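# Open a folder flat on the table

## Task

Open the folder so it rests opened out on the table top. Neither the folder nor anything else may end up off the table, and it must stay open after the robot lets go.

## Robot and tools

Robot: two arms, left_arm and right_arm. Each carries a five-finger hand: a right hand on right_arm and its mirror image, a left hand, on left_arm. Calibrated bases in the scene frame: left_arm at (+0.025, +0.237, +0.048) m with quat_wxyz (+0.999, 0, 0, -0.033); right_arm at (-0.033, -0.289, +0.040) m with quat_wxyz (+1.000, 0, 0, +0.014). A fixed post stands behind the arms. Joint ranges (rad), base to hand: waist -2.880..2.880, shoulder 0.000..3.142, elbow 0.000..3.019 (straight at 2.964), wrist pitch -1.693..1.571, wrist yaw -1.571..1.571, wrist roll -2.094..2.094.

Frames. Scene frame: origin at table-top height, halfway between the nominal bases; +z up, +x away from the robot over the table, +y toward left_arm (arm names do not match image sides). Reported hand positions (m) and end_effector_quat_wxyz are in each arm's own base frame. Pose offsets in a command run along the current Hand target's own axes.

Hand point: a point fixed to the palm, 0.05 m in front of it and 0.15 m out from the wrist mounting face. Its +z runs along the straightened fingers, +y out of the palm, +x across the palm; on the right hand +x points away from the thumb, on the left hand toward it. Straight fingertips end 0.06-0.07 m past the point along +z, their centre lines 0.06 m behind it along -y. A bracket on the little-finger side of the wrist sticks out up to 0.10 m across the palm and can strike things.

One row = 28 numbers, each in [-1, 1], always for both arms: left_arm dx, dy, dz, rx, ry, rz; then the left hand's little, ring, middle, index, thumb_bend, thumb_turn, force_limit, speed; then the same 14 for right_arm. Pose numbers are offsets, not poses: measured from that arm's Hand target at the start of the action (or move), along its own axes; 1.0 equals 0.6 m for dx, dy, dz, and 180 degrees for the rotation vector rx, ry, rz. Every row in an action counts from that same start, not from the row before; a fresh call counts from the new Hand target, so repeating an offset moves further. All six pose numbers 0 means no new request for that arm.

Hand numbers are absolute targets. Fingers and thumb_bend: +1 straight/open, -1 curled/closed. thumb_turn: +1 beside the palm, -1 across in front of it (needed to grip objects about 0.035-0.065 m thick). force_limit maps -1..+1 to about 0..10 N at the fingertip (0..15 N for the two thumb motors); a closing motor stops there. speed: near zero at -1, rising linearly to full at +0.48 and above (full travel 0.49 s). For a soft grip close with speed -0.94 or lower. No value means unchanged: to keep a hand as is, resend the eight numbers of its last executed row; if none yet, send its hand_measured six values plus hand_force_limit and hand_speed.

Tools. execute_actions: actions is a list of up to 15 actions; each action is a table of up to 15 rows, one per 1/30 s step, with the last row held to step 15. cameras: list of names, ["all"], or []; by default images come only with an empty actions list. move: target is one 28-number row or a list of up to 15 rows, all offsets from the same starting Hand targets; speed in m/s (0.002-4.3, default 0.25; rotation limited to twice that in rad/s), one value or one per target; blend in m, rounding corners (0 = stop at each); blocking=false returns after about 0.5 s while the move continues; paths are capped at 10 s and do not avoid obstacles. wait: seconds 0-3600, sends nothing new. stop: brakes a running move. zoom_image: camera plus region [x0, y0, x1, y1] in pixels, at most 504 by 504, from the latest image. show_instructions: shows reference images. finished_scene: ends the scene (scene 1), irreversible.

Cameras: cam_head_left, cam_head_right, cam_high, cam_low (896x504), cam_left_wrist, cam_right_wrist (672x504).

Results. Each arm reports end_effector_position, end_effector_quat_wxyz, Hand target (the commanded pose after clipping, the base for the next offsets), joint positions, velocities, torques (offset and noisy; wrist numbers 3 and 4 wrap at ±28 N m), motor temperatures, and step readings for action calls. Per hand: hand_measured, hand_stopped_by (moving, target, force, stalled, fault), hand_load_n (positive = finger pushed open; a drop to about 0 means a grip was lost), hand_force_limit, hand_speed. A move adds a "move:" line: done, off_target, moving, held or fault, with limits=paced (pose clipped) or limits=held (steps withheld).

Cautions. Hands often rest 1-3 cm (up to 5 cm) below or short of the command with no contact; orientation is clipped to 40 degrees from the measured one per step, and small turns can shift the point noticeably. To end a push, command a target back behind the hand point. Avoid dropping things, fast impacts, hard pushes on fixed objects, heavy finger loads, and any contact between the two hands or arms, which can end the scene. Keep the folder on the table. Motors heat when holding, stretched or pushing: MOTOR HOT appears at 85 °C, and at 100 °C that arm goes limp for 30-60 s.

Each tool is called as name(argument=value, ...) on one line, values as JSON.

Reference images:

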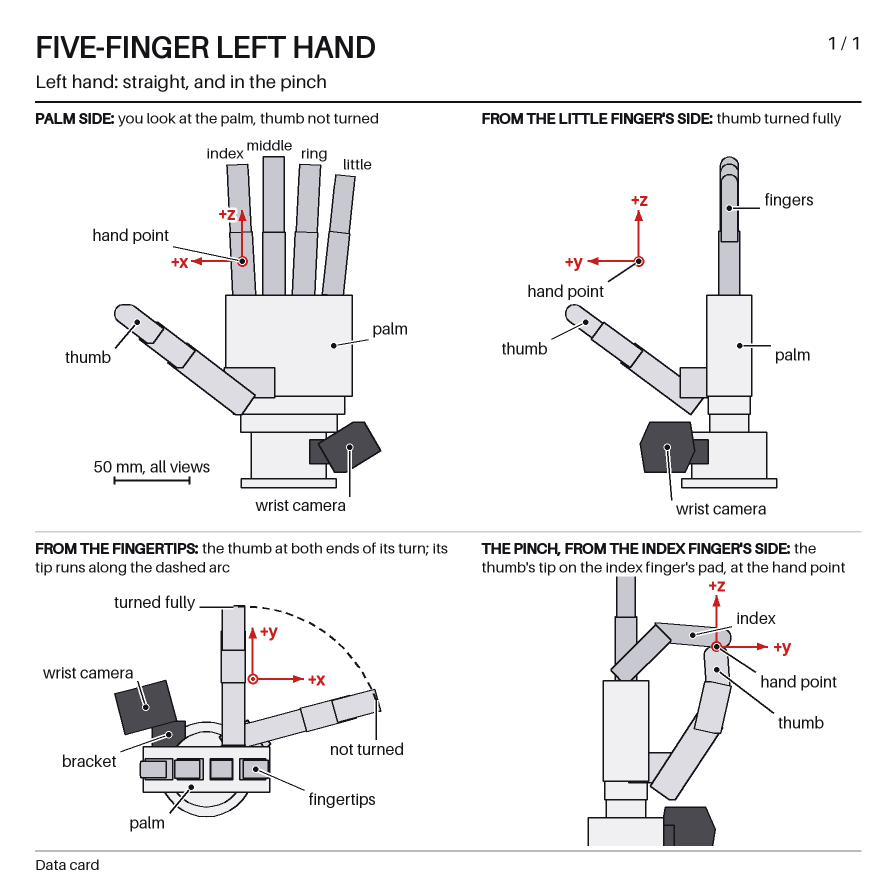

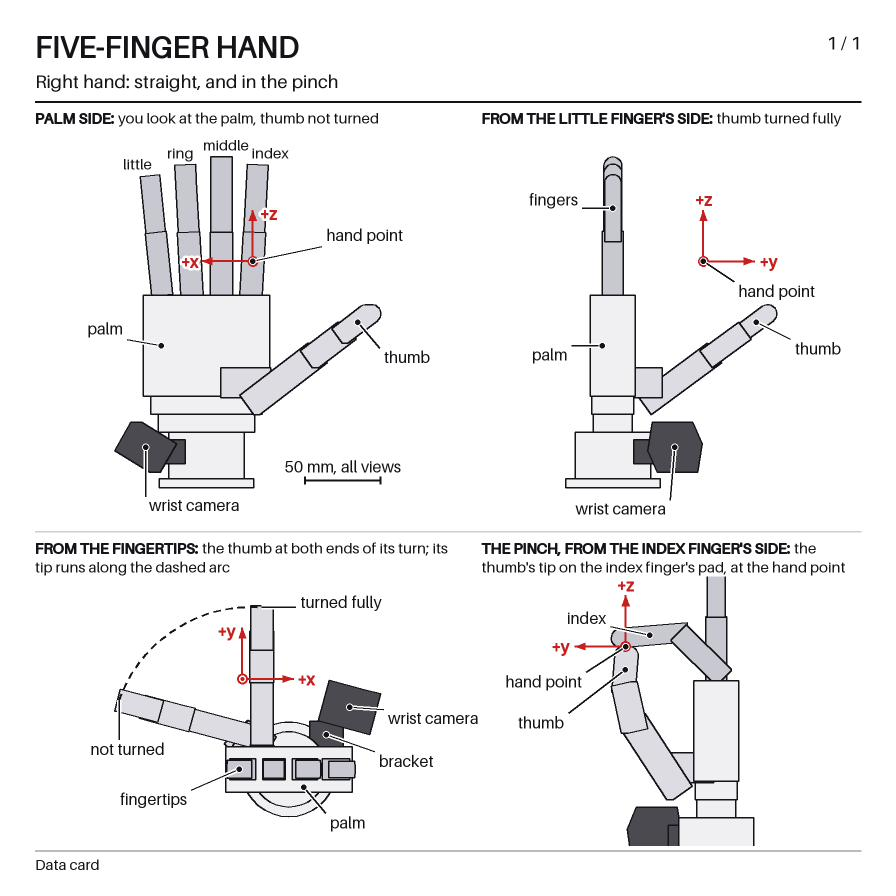

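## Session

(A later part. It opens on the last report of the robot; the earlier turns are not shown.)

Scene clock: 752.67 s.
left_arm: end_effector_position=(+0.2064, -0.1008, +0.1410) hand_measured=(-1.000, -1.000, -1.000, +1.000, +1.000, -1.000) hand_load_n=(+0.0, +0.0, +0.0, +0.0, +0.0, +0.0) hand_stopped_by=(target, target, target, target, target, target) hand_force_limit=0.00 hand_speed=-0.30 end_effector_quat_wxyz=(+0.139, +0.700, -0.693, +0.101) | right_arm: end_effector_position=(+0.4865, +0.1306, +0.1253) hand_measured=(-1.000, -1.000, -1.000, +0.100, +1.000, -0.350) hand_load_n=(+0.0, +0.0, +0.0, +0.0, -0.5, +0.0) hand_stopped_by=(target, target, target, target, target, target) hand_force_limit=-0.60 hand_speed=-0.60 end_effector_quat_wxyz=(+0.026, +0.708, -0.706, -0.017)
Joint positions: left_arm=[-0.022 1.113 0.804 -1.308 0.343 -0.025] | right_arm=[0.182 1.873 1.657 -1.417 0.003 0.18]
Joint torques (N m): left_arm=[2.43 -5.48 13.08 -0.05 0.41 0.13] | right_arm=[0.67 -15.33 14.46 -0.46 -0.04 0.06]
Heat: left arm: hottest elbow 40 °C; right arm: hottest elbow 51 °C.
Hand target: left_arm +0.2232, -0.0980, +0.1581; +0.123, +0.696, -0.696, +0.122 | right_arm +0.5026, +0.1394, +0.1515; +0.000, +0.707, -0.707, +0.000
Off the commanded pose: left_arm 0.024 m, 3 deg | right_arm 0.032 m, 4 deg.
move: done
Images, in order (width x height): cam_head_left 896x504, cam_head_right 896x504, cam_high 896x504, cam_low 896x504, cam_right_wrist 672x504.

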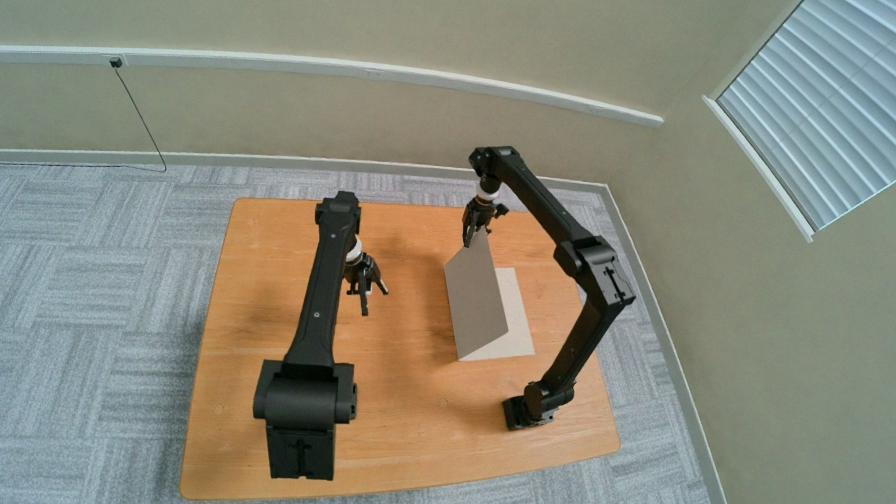

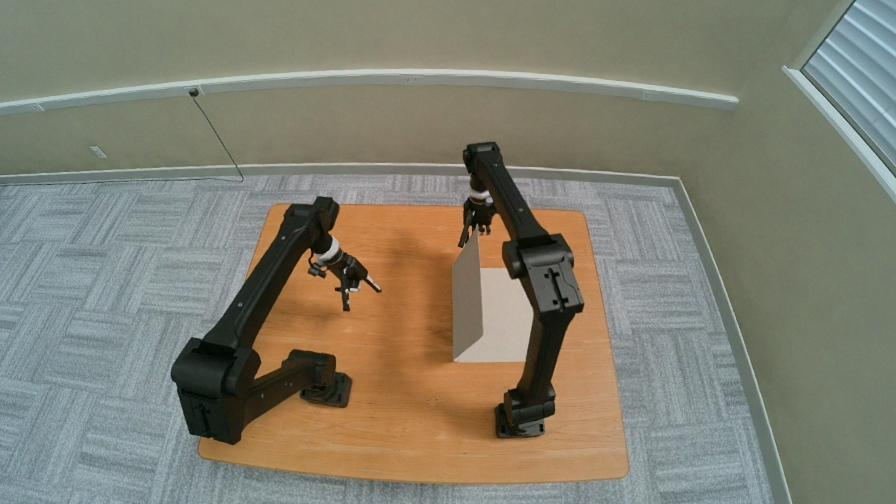

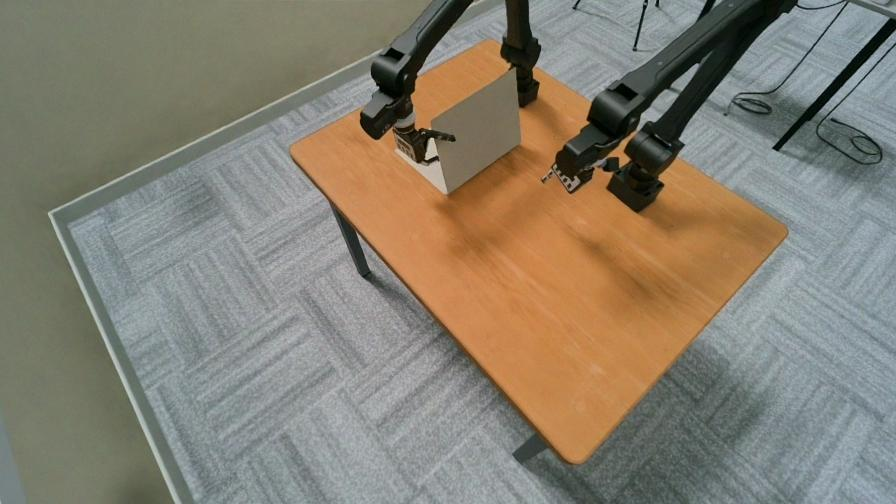

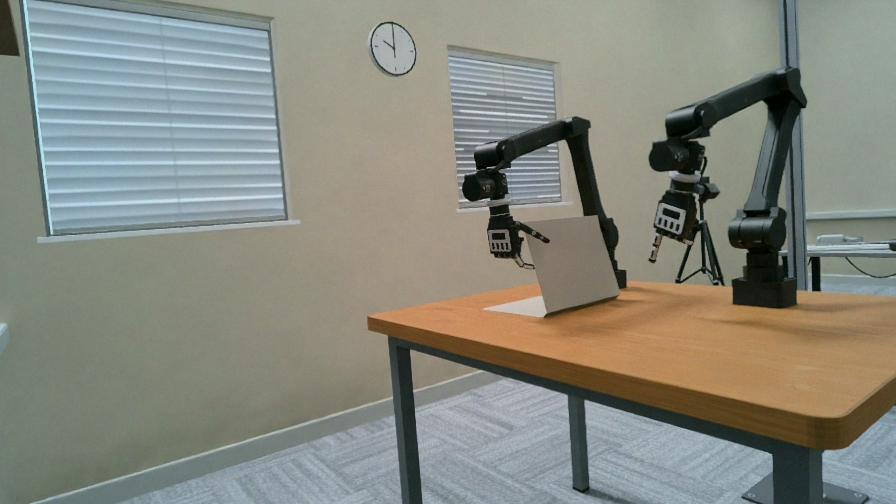

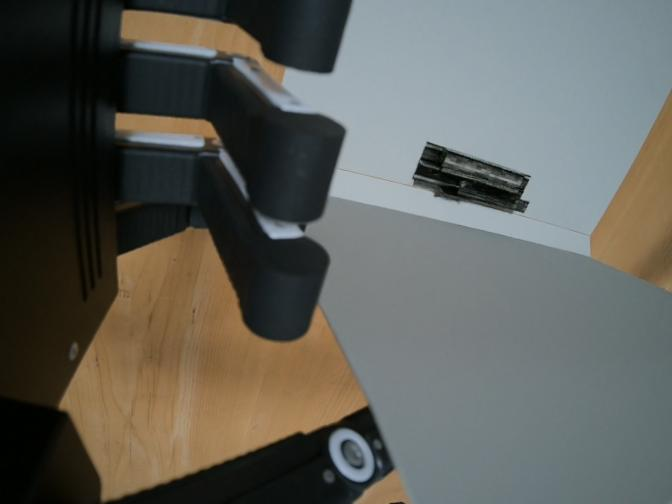

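move(target=[[0,0,0,0,0,0,-1,-1,-1,1,1,-1,0,-0.3,-0.03,0,-0.003,0,0,0,-1,-1,-1,0.1,1,-0.35,-0.6,-0.6]], speed=0.03, cameras=["cam_low","cam_head_left","cam_head_right","cam_high","cam_right_wrist"])

zoom_image(camera="cam_low", region=[460, 200, 640, 330])

zoom_image(camera="cam_head_right", region=[420, 180, 560, 370])

Scene clock: 757.57 s.
left_arm: end_effector_position=(+0.2064, -0.1008, +0.1410) hand_measured=(-1.000, -1.000, -1.000, +1.000, +1.000, -1.000) hand_load_n=(+0.0, +0.0, +0.0, +0.0, +0.0, +0.0) hand_stopped_by=(target, target, target, target, target, target) hand_force_limit=0.00 hand_speed=-0.30 end_effector_quat_wxyz=(+0.139, +0.700, -0.693, +0.101) | right_arm: end_effector_position=(+0.4868, +0.1495, +0.1317) hand_measured=(-1.000, -1.000, -1.000, +0.100, +1.000, -0.350) hand_load_n=(+0.0, +0.0, +0.0, +0.0, +0.0, +0.0) hand_stopped_by=(target, target, target, target, target, target) hand_force_limit=-0.60 hand_speed=-0.60 end_effector_quat_wxyz=(+0.023, +0.709, -0.705, -0.013)
Joint positions: left_arm=[-0.022 1.113 0.804 -1.308 0.343 -0.025] | right_arm=[0.216 1.873 1.676 -1.426 0.002 0.21]
Joint torques (N m): left_arm=[1.9 -4.89 12.96 -0.02 0.4 0.18] | right_arm=[0.56 -14.51 14.49 -0.44 -0.01 0.09]
Heat: left arm: hottest elbow 40 °C; right arm: hottest elbow 51 °C.
Hand target: left_arm +0.2232, -0.0980, +0.1581; +0.123, +0.696, -0.696, +0.122 | right_arm +0.5025, +0.1574, +0.1533; +0.000, +0.707, -0.707, +0.000
Off the commanded pose: left_arm 0.024 m, 3 deg | right_arm 0.028 m, 3 deg.
move: off_target (right_arm)
Images, in order (width x height): cam_head_left 896x504, cam_head_right 896x504, cam_high 896x504, cam_low 896x504, cam_right_wrist 672x504.

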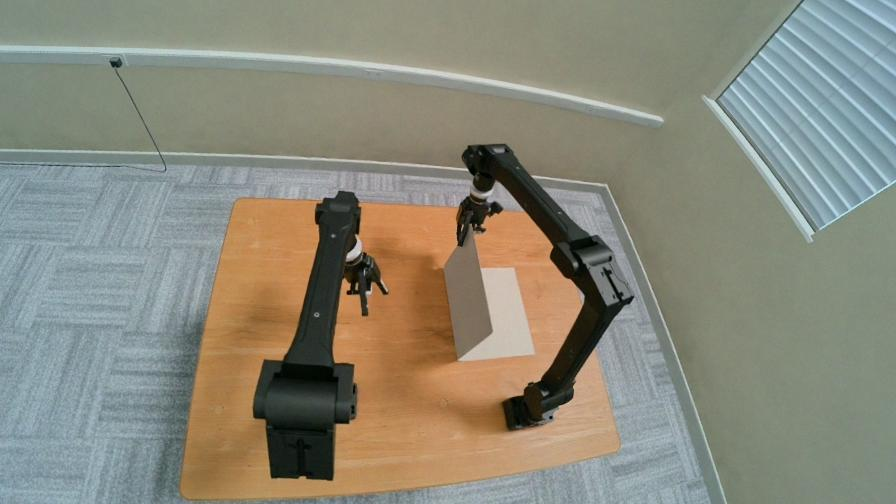

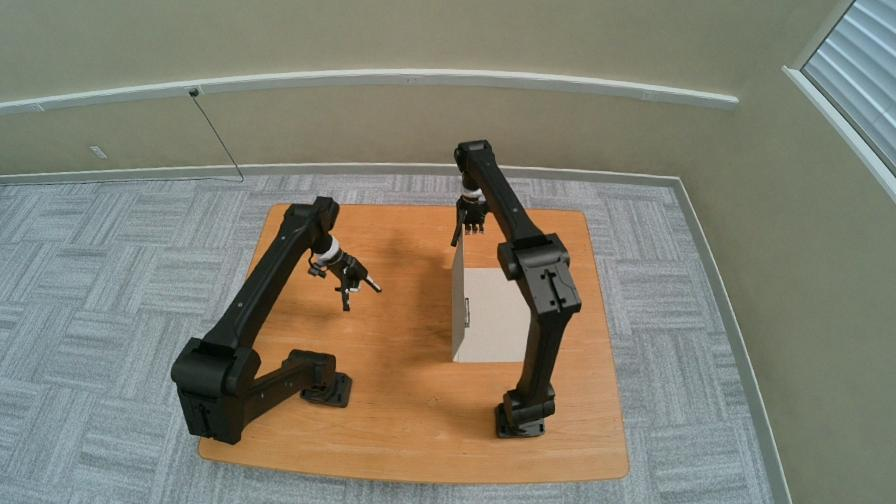

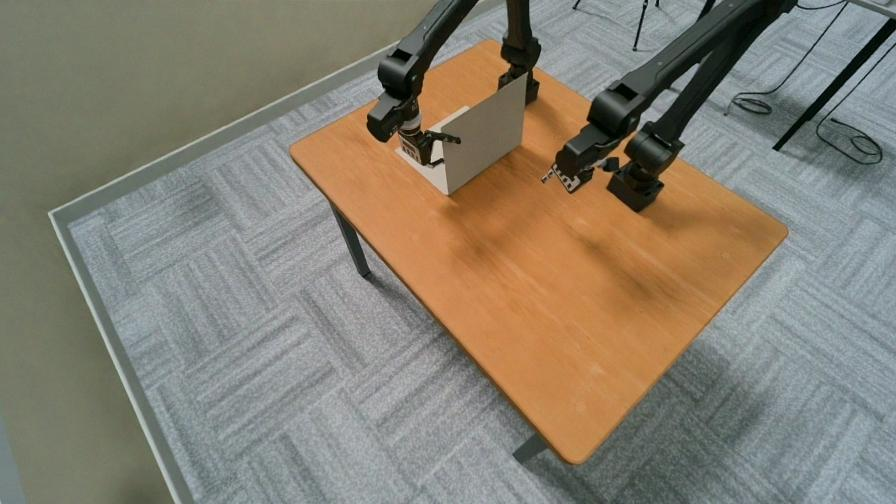

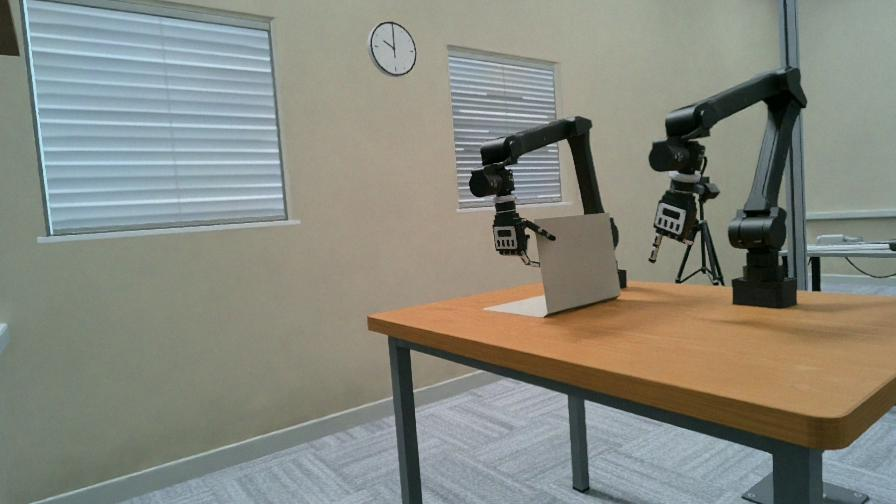

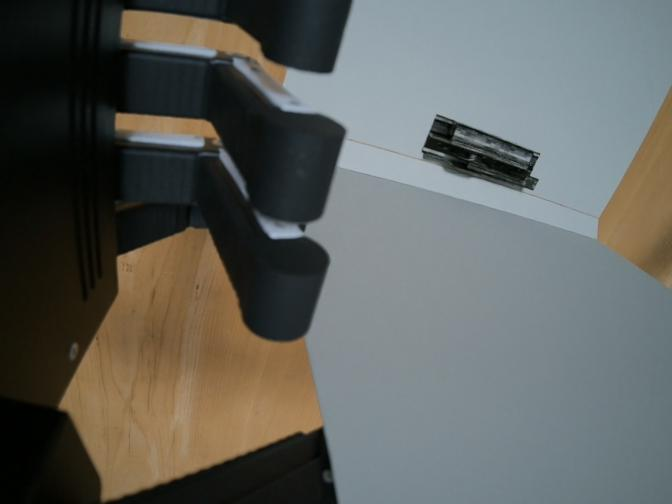

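Scaled by 2.800.

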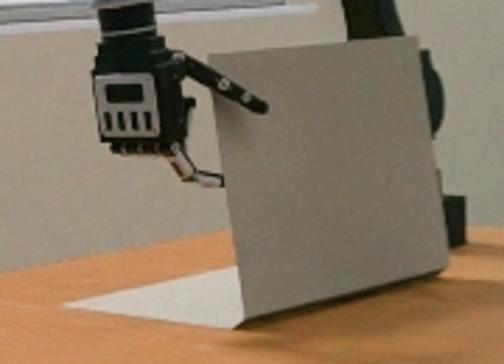

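Scaled by 2.653.

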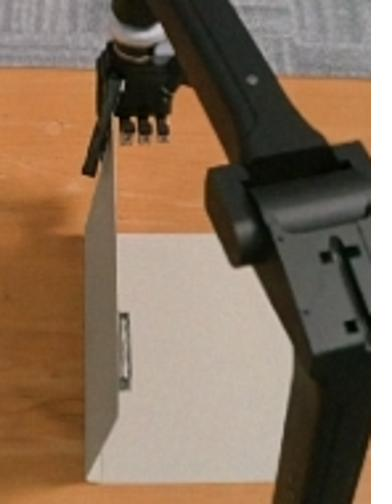

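move(target=[[0,0,0,0,0,0,-1,-1,-1,1,1,-1,0,-0.3,0,0,0,0,0,0,-1,-1,-1,0.1,1,-0.5,-0.7,-0.7],[0,0,0,0,0,0,-1,-1,-1,1,1,-1,0,-0.3,-0.033,0,0,0,0,0,-1,-1,-1,0.1,1,-0.5,-0.7,-0.7]], speed=0.03, cameras=["cam_low","cam_head_left","cam_head_right","cam_high","cam_right_wrist"])

zoom_image(camera="cam_low", region=[460, 200, 640, 330])

zoom_image(camera="cam_head_right", region=[420, 180, 560, 370])

Scene clock: 766.17 s.
left_arm: end_effector_position=(+0.2064, -0.1008, +0.1410) hand_measured=(-1.000, -1.000, -1.000, +1.000, +1.000, -1.000) hand_load_n=(+0.0, +0.0, +0.0, +0.0, +0.0, +0.0) hand_stopped_by=(target, target, target, target, target, target) hand_force_limit=0.00 hand_speed=-0.30 end_effector_quat_wxyz=(+0.139, +0.700, -0.693, +0.101) | right_arm: end_effector_position=(+0.4864, +0.1679, +0.1370) hand_measured=(-1.000, -1.000, -1.000, +0.100, +1.000, -0.500) hand_load_n=(+0.0, +0.0, +0.0, +0.0, +0.0, +0.5) hand_stopped_by=(target, target, target, target, target, target) hand_force_limit=-0.70 hand_speed=-0.70 end_effector_quat_wxyz=(+0.019, +0.709, -0.705, -0.010)
Joint positions: left_arm=[-0.022 1.113 0.804 -1.308 0.343 -0.025] | right_arm=[0.248 1.873 1.692 -1.432 0.002 0.242]
Joint torques (N m): left_arm=[2.02 -6.01 13.11 -0.12 0.35 0.14] | right_arm=[0.62 -13.33 14.93 -0.57 0 0.05]
Heat: left arm: hottest elbow 41 °C; right arm: hottest elbow 50 °C.
Hand target: left_arm +0.2232, -0.0980, +0.1581; +0.123, +0.696, -0.696, +0.122 | right_arm +0.5026, +0.1772, +0.1533; +0.000, +0.707, -0.707, +0.000
Off the commanded pose: left_arm 0.024 m, 3 deg | right_arm 0.025 m, 2 deg.
move: off_target (right_arm)
Images, in order (width x height): cam_head_left 896x504, cam_head_right 896x504, cam_high 896x504, cam_low 896x504, cam_right_wrist 672x504.

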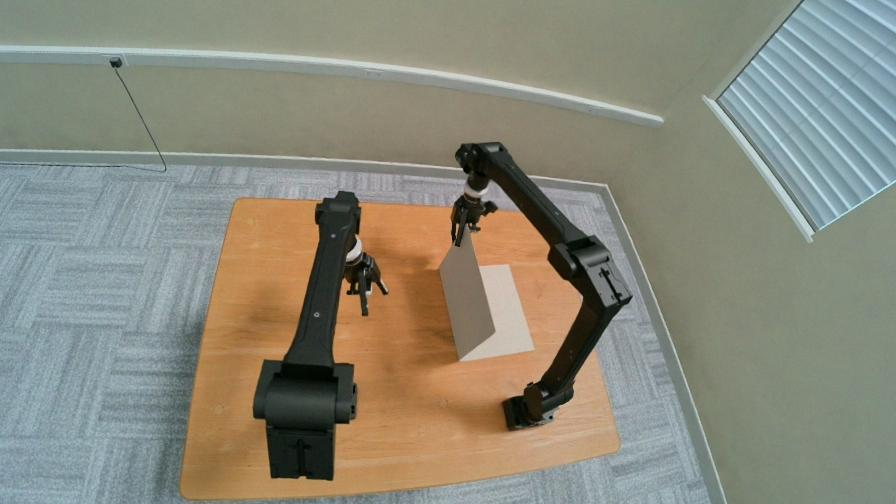

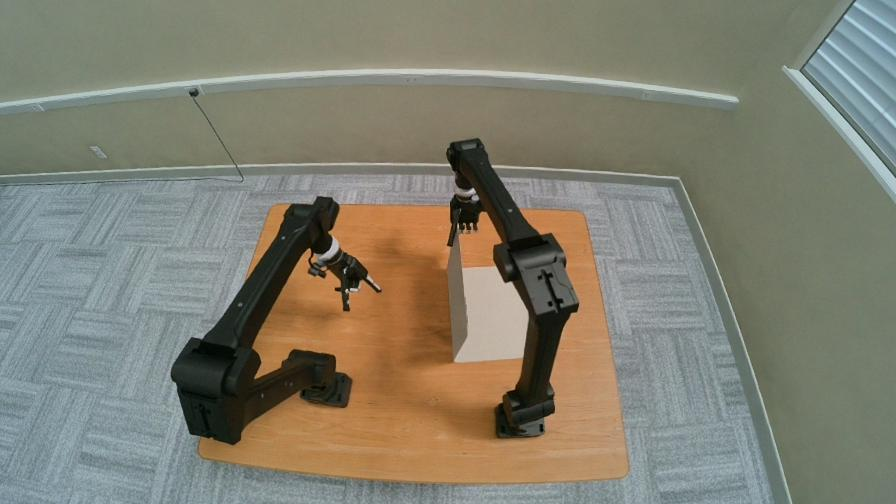

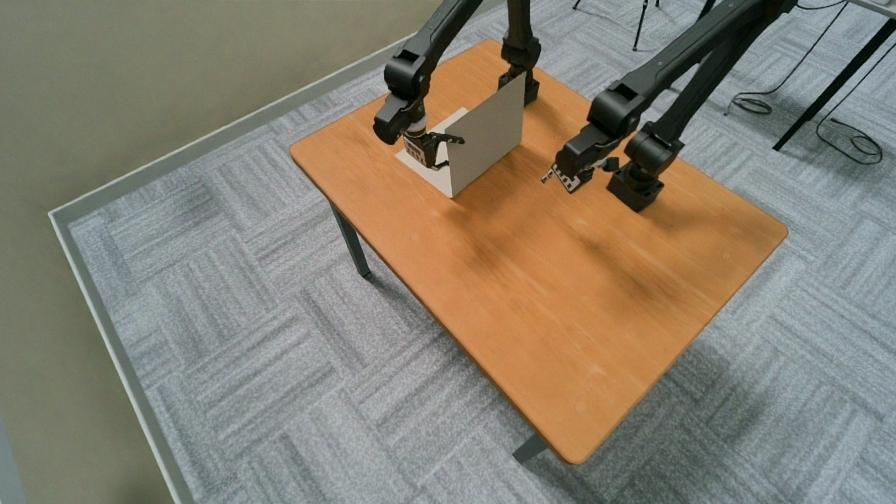

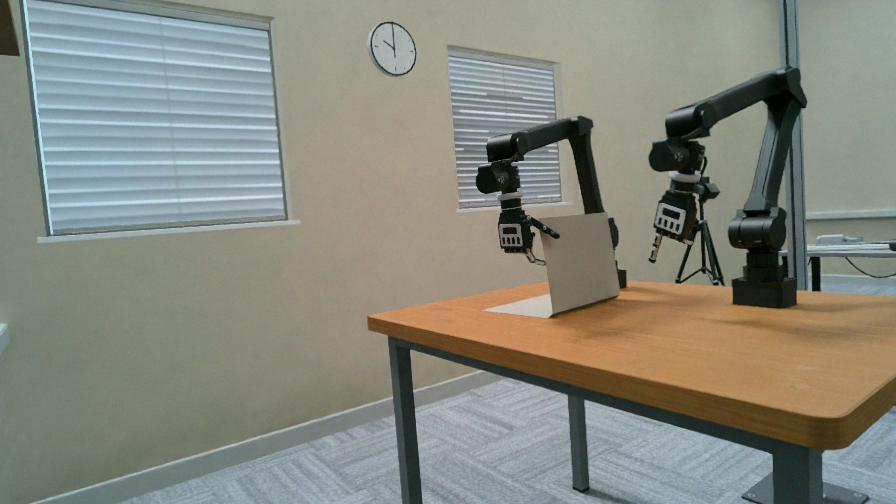

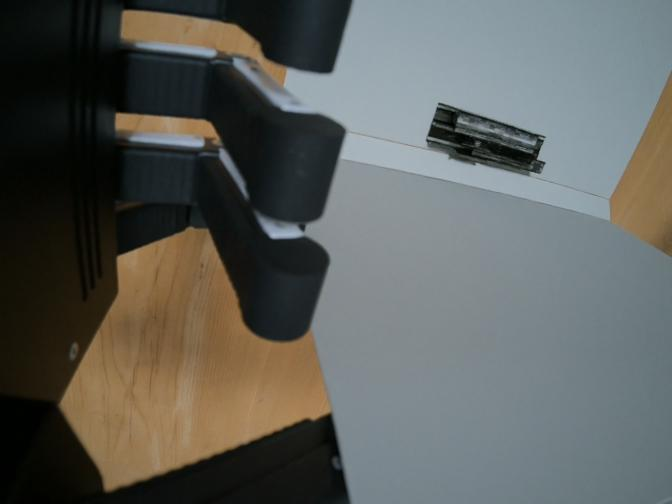

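Scaled by 2.800.

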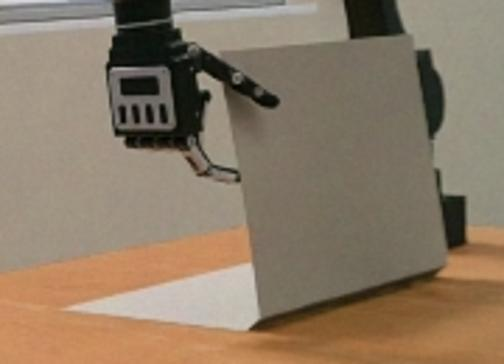

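Scaled by 2.653.

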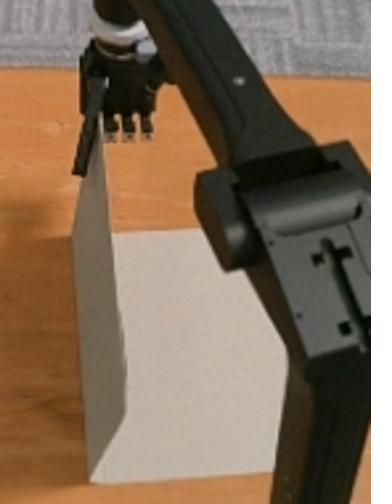

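move(target=[[0,0,0,0,0,0,-1,-1,-1,1,1,-1,0,-0.3,0,0,0,0,0,0,-1,-1,-1,0.1,1,-0.1,-0.7,-0.5],[0,0,0,0,0,0,-1,-1,-1,1,1,-1,0,-0.3,-0.025,0,0,0,0,0,-1,-1,-1,0.1,1,-0.1,-0.7,-0.5]], speed=0.03, cameras=["cam_low","cam_head_left","cam_head_right","cam_high","cam_right_wrist"])

zoom_image(camera="cam_low", region=[460, 200, 640, 330])

zoom_image(camera="cam_head_right", region=[420, 180, 560, 370])

Scene clock: 777.77 s.
left_arm: end_effector_position=(+0.2064, -0.1008, +0.1410) hand_measured=(-1.000, -1.000, -1.000, +1.000, +1.000, -1.000) hand_load_n=(+0.0, +0.0, +0.0, +0.0, +0.0, +0.0) hand_stopped_by=(target, target, target, target, target, target) hand_force_limit=0.00 hand_speed=-0.30 end_effector_quat_wxyz=(+0.139, +0.700, -0.693, +0.101) | right_arm: end_effector_position=(+0.4875, +0.1839, +0.1400) hand_measured=(-1.000, -1.000, -1.000, +0.100, +1.000, -0.100) hand_load_n=(+0.0, +0.5, +0.0, +0.0, +0.0, +0.0) hand_stopped_by=(target, target, target, target, target, target) hand_force_limit=-0.70 hand_speed=-0.50 end_effector_quat_wxyz=(+0.016, +0.709, -0.705, -0.008)
Joint positions: left_arm=[-0.022 1.113 0.804 -1.308 0.343 -0.025] | right_arm=[0.274 1.88 1.711 -1.437 0.002 0.268]
Joint torques (N m): left_arm=[1.55 -5.89 13 -0.06 0.38 0.15] | right_arm=[0.09 -13.27 14.74 -0.39 0.01 0.1]
Heat: left arm: hottest elbow 42 °C; right arm: hottest elbow 50 °C.
Hand target: left_arm +0.2232, -0.0980, +0.1581; +0.123, +0.696, -0.696, +0.122 | right_arm +0.5027, +0.1922, +0.1533; +0.000, +0.707, -0.707, +0.000
Off the commanded pose: left_arm 0.024 m, 3 deg | right_arm 0.022 m, 2 deg.
move: off_target (right_arm)
Images, in order (width x height): cam_head_left 896x504, cam_head_right 896x504, cam_high 896x504, cam_low 896x504, cam_right_wrist 672x504.

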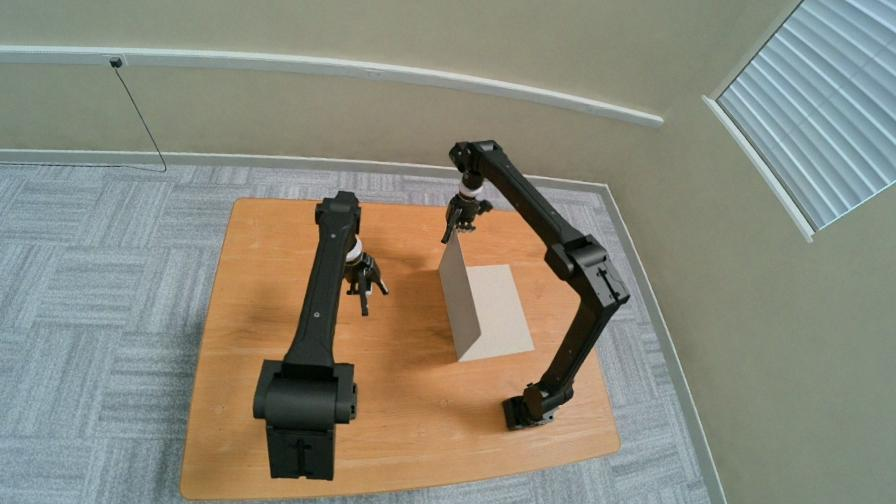

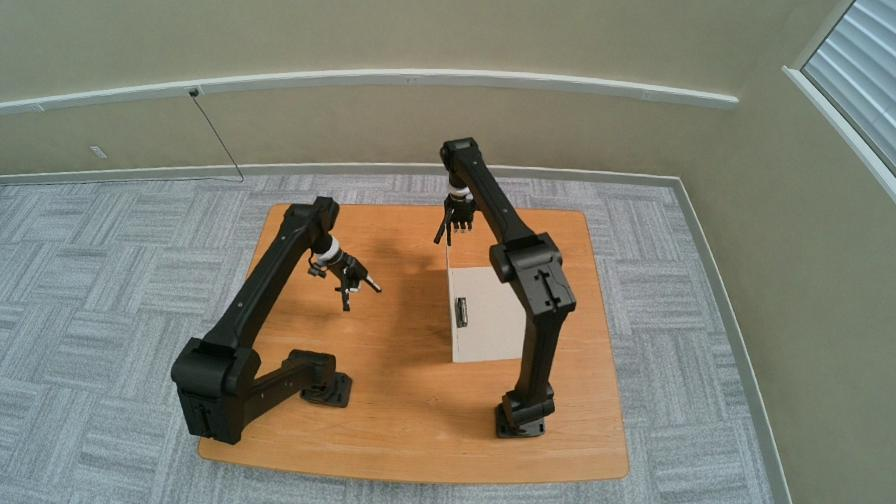

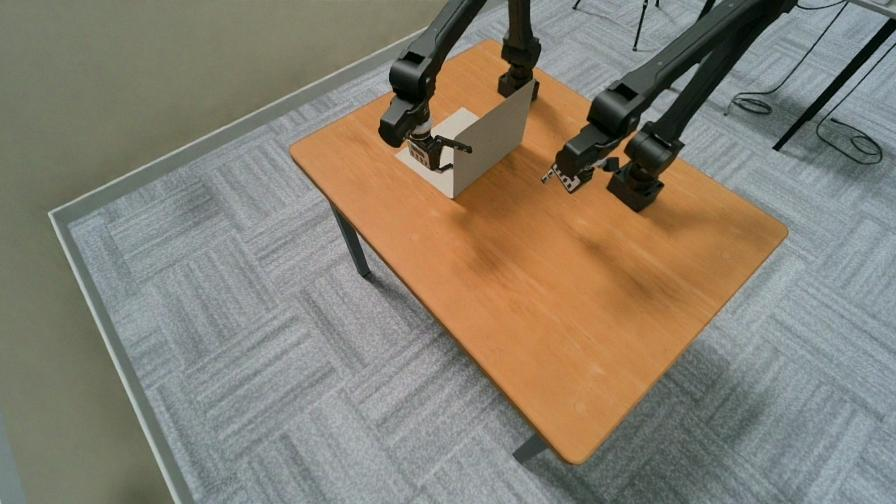

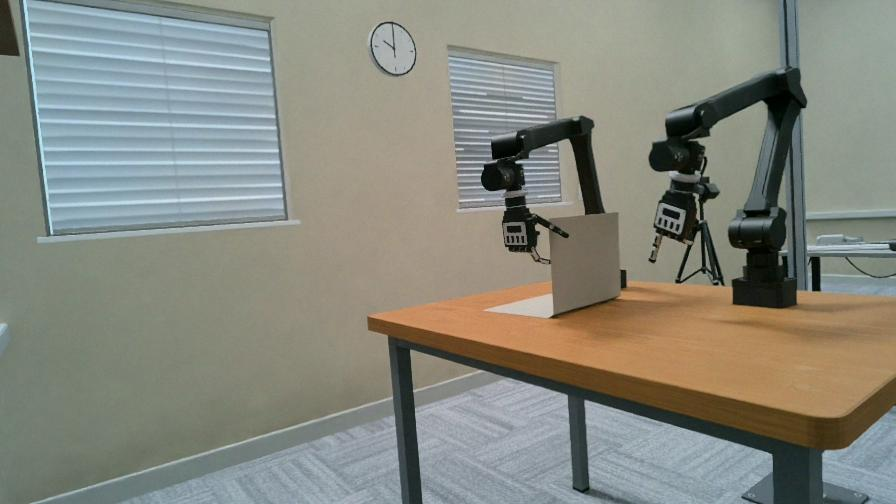

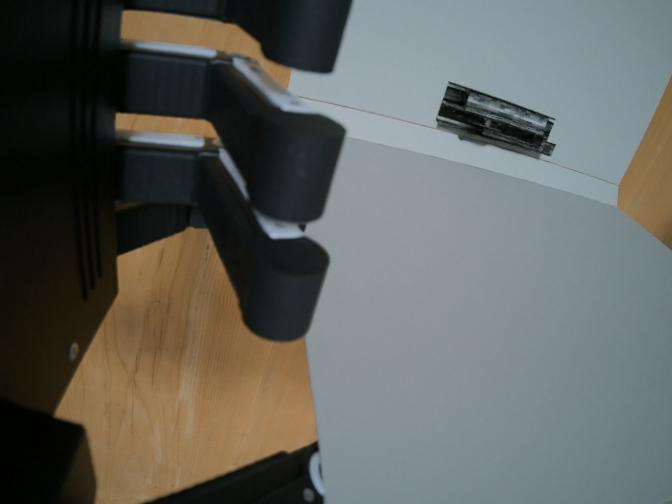

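Scaled by 2.800.

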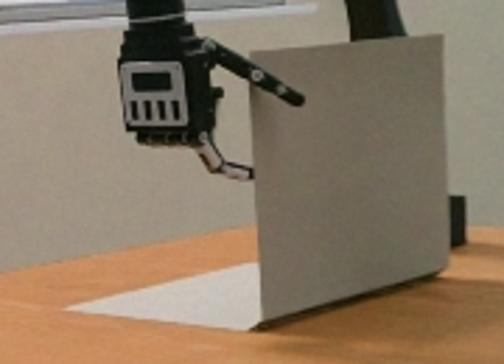

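Scaled by 2.653.

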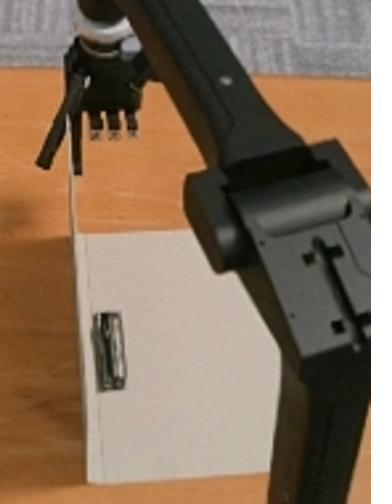

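move(target=[[0,0,0,0,0,0,-1,-1,-1,1,1,-1,0,-0.3,0,0,0,0,0,0,-1,-1,-1,0.1,1,-0.28,-0.7,-0.6],[0,0,0,0,0,0,-1,-1,-1,1,1,-1,0,-0.3,-0.028,0,0.005,0,0,0,-1,-1,-1,0.1,1,-0.28,-0.7,-0.6]], speed=0.025, cameras=["cam_low","cam_head_left","cam_head_right","cam_high","cam_right_wrist"])

zoom_image(camera="cam_low", region=[460, 200, 640, 330])

zoom_image(camera="cam_head_right", region=[420, 180, 560, 370])

Scene clock: 784.03 s.
left_arm: end_effector_position=(+0.2064, -0.1008, +0.1410) hand_measured=(-1.000, -1.000, -1.000, +1.000, +1.000, -1.000) hand_load_n=(+0.0, -0.5, +0.0, +0.0, +0.0, +0.0) hand_stopped_by=(target, target, target, target, target, target) hand_force_limit=0.00 hand_speed=-0.30 end_effector_quat_wxyz=(+0.139, +0.700, -0.693, +0.101) | right_arm: end_effector_position=(+0.4874, +0.1981, +0.1367) hand_measured=(-1.000, -1.000, -1.000, +0.100, +1.000, -0.280) hand_load_n=(+0.0, +0.0, +0.0, +0.0, +0.0, +0.5) hand_stopped_by=(target, target, target, target, target, target) hand_force_limit=-0.70 hand_speed=-0.60 end_effector_quat_wxyz=(+0.017, +0.709, -0.705, -0.008)
Joint positions: left_arm=[-0.022 1.113 0.804 -1.308 0.343 -0.025] | right_arm=[0.298 1.894 1.723 -1.437 0.002 0.293]
Joint torques (N m): left_arm=[2.2 -6.01 13.14 -0.43 0.41 0.18] | right_arm=[0.5 -13.39 14.86 -0.42 -0.01 0.16]
Heat: left arm: hottest elbow 42 °C; right arm: hottest elbow 51 °C.
Hand target: left_arm +0.2232, -0.0980, +0.1581; +0.123, +0.696, -0.696, +0.122 | right_arm +0.5026, +0.2090, +0.1502; +0.000, +0.707, -0.707, +0.000
Off the commanded pose: left_arm 0.024 m, 3 deg | right_arm 0.023 m, 2 deg.
move: off_target (right_arm)
Images, in order (width x height): cam_head_left 896x504, cam_head_right 896x504, cam_high 896x504, cam_low 896x504, cam_right_wrist 672x504.

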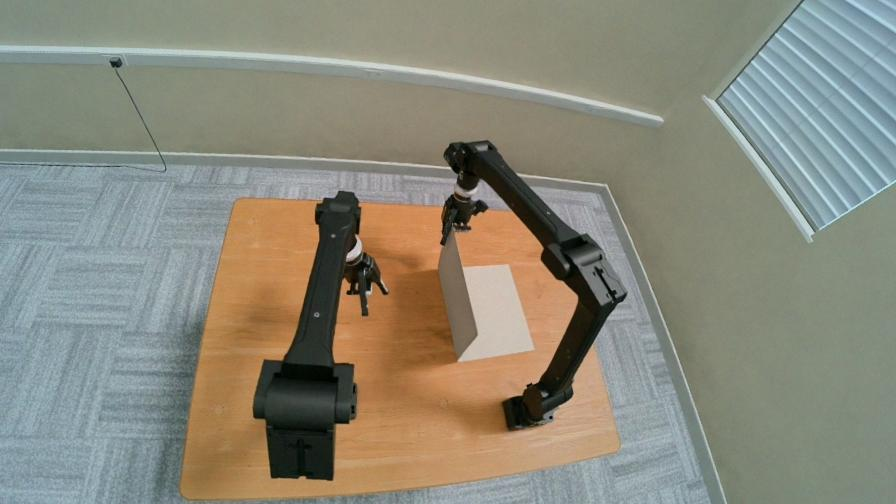

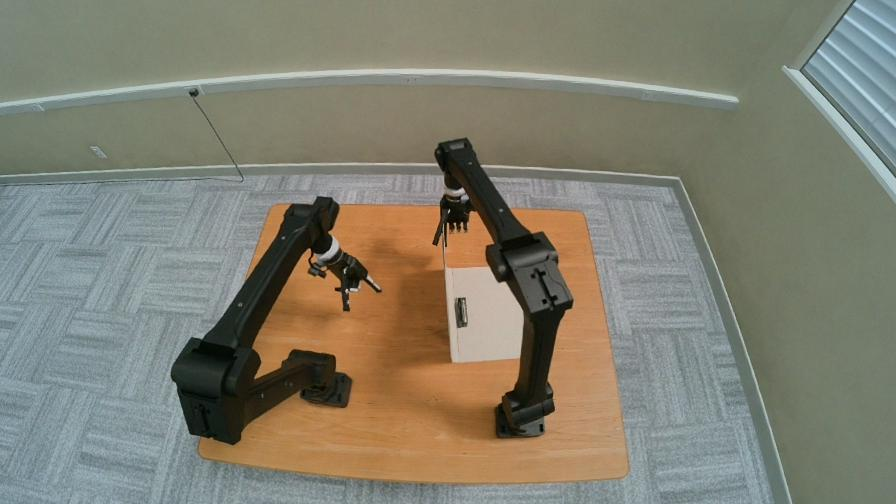

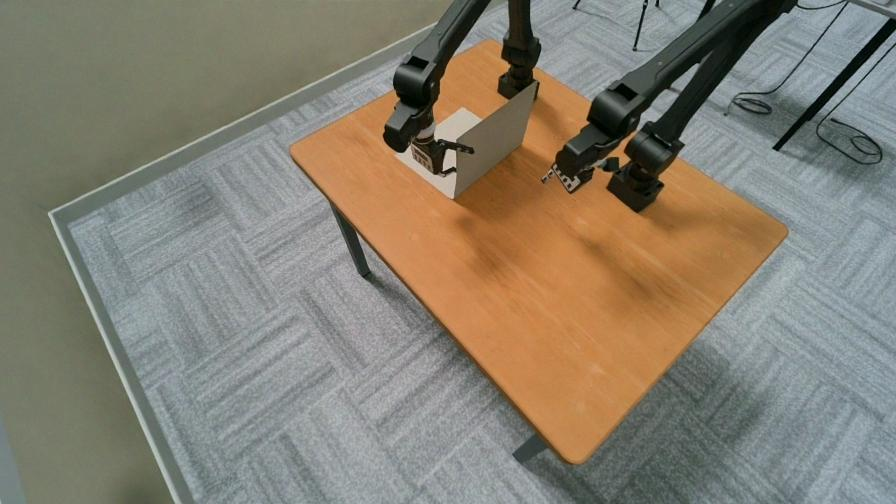

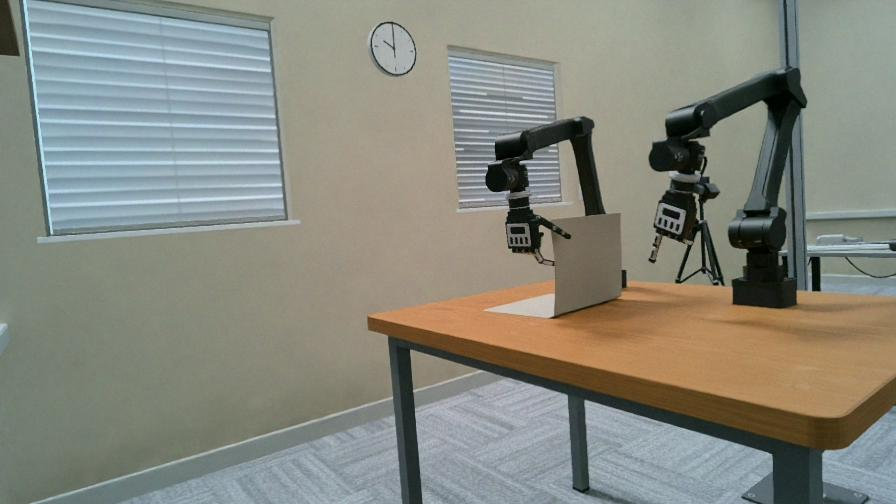

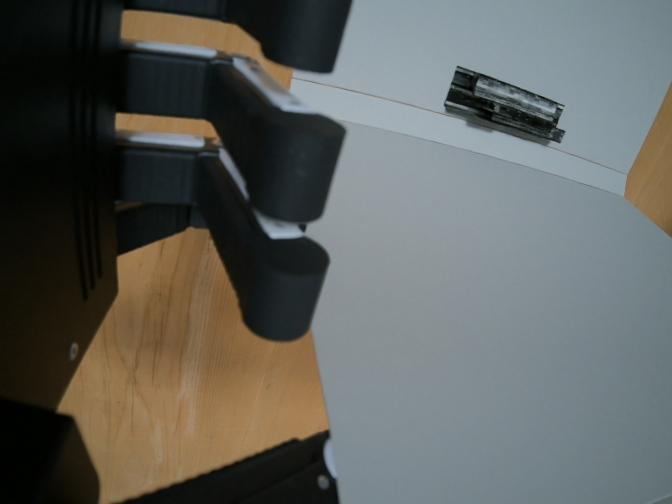

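Scaled by 2.800.

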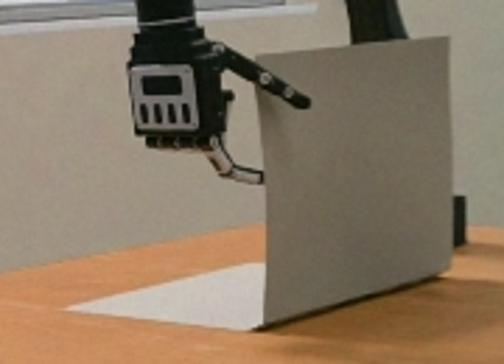

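Scaled by 2.653.

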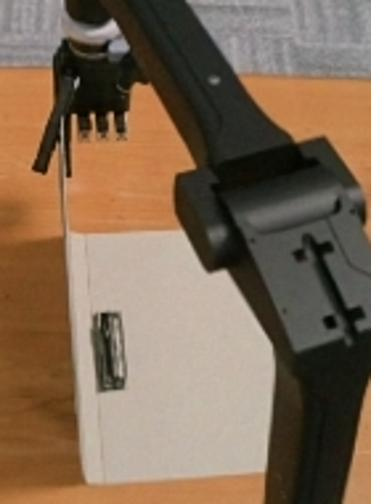

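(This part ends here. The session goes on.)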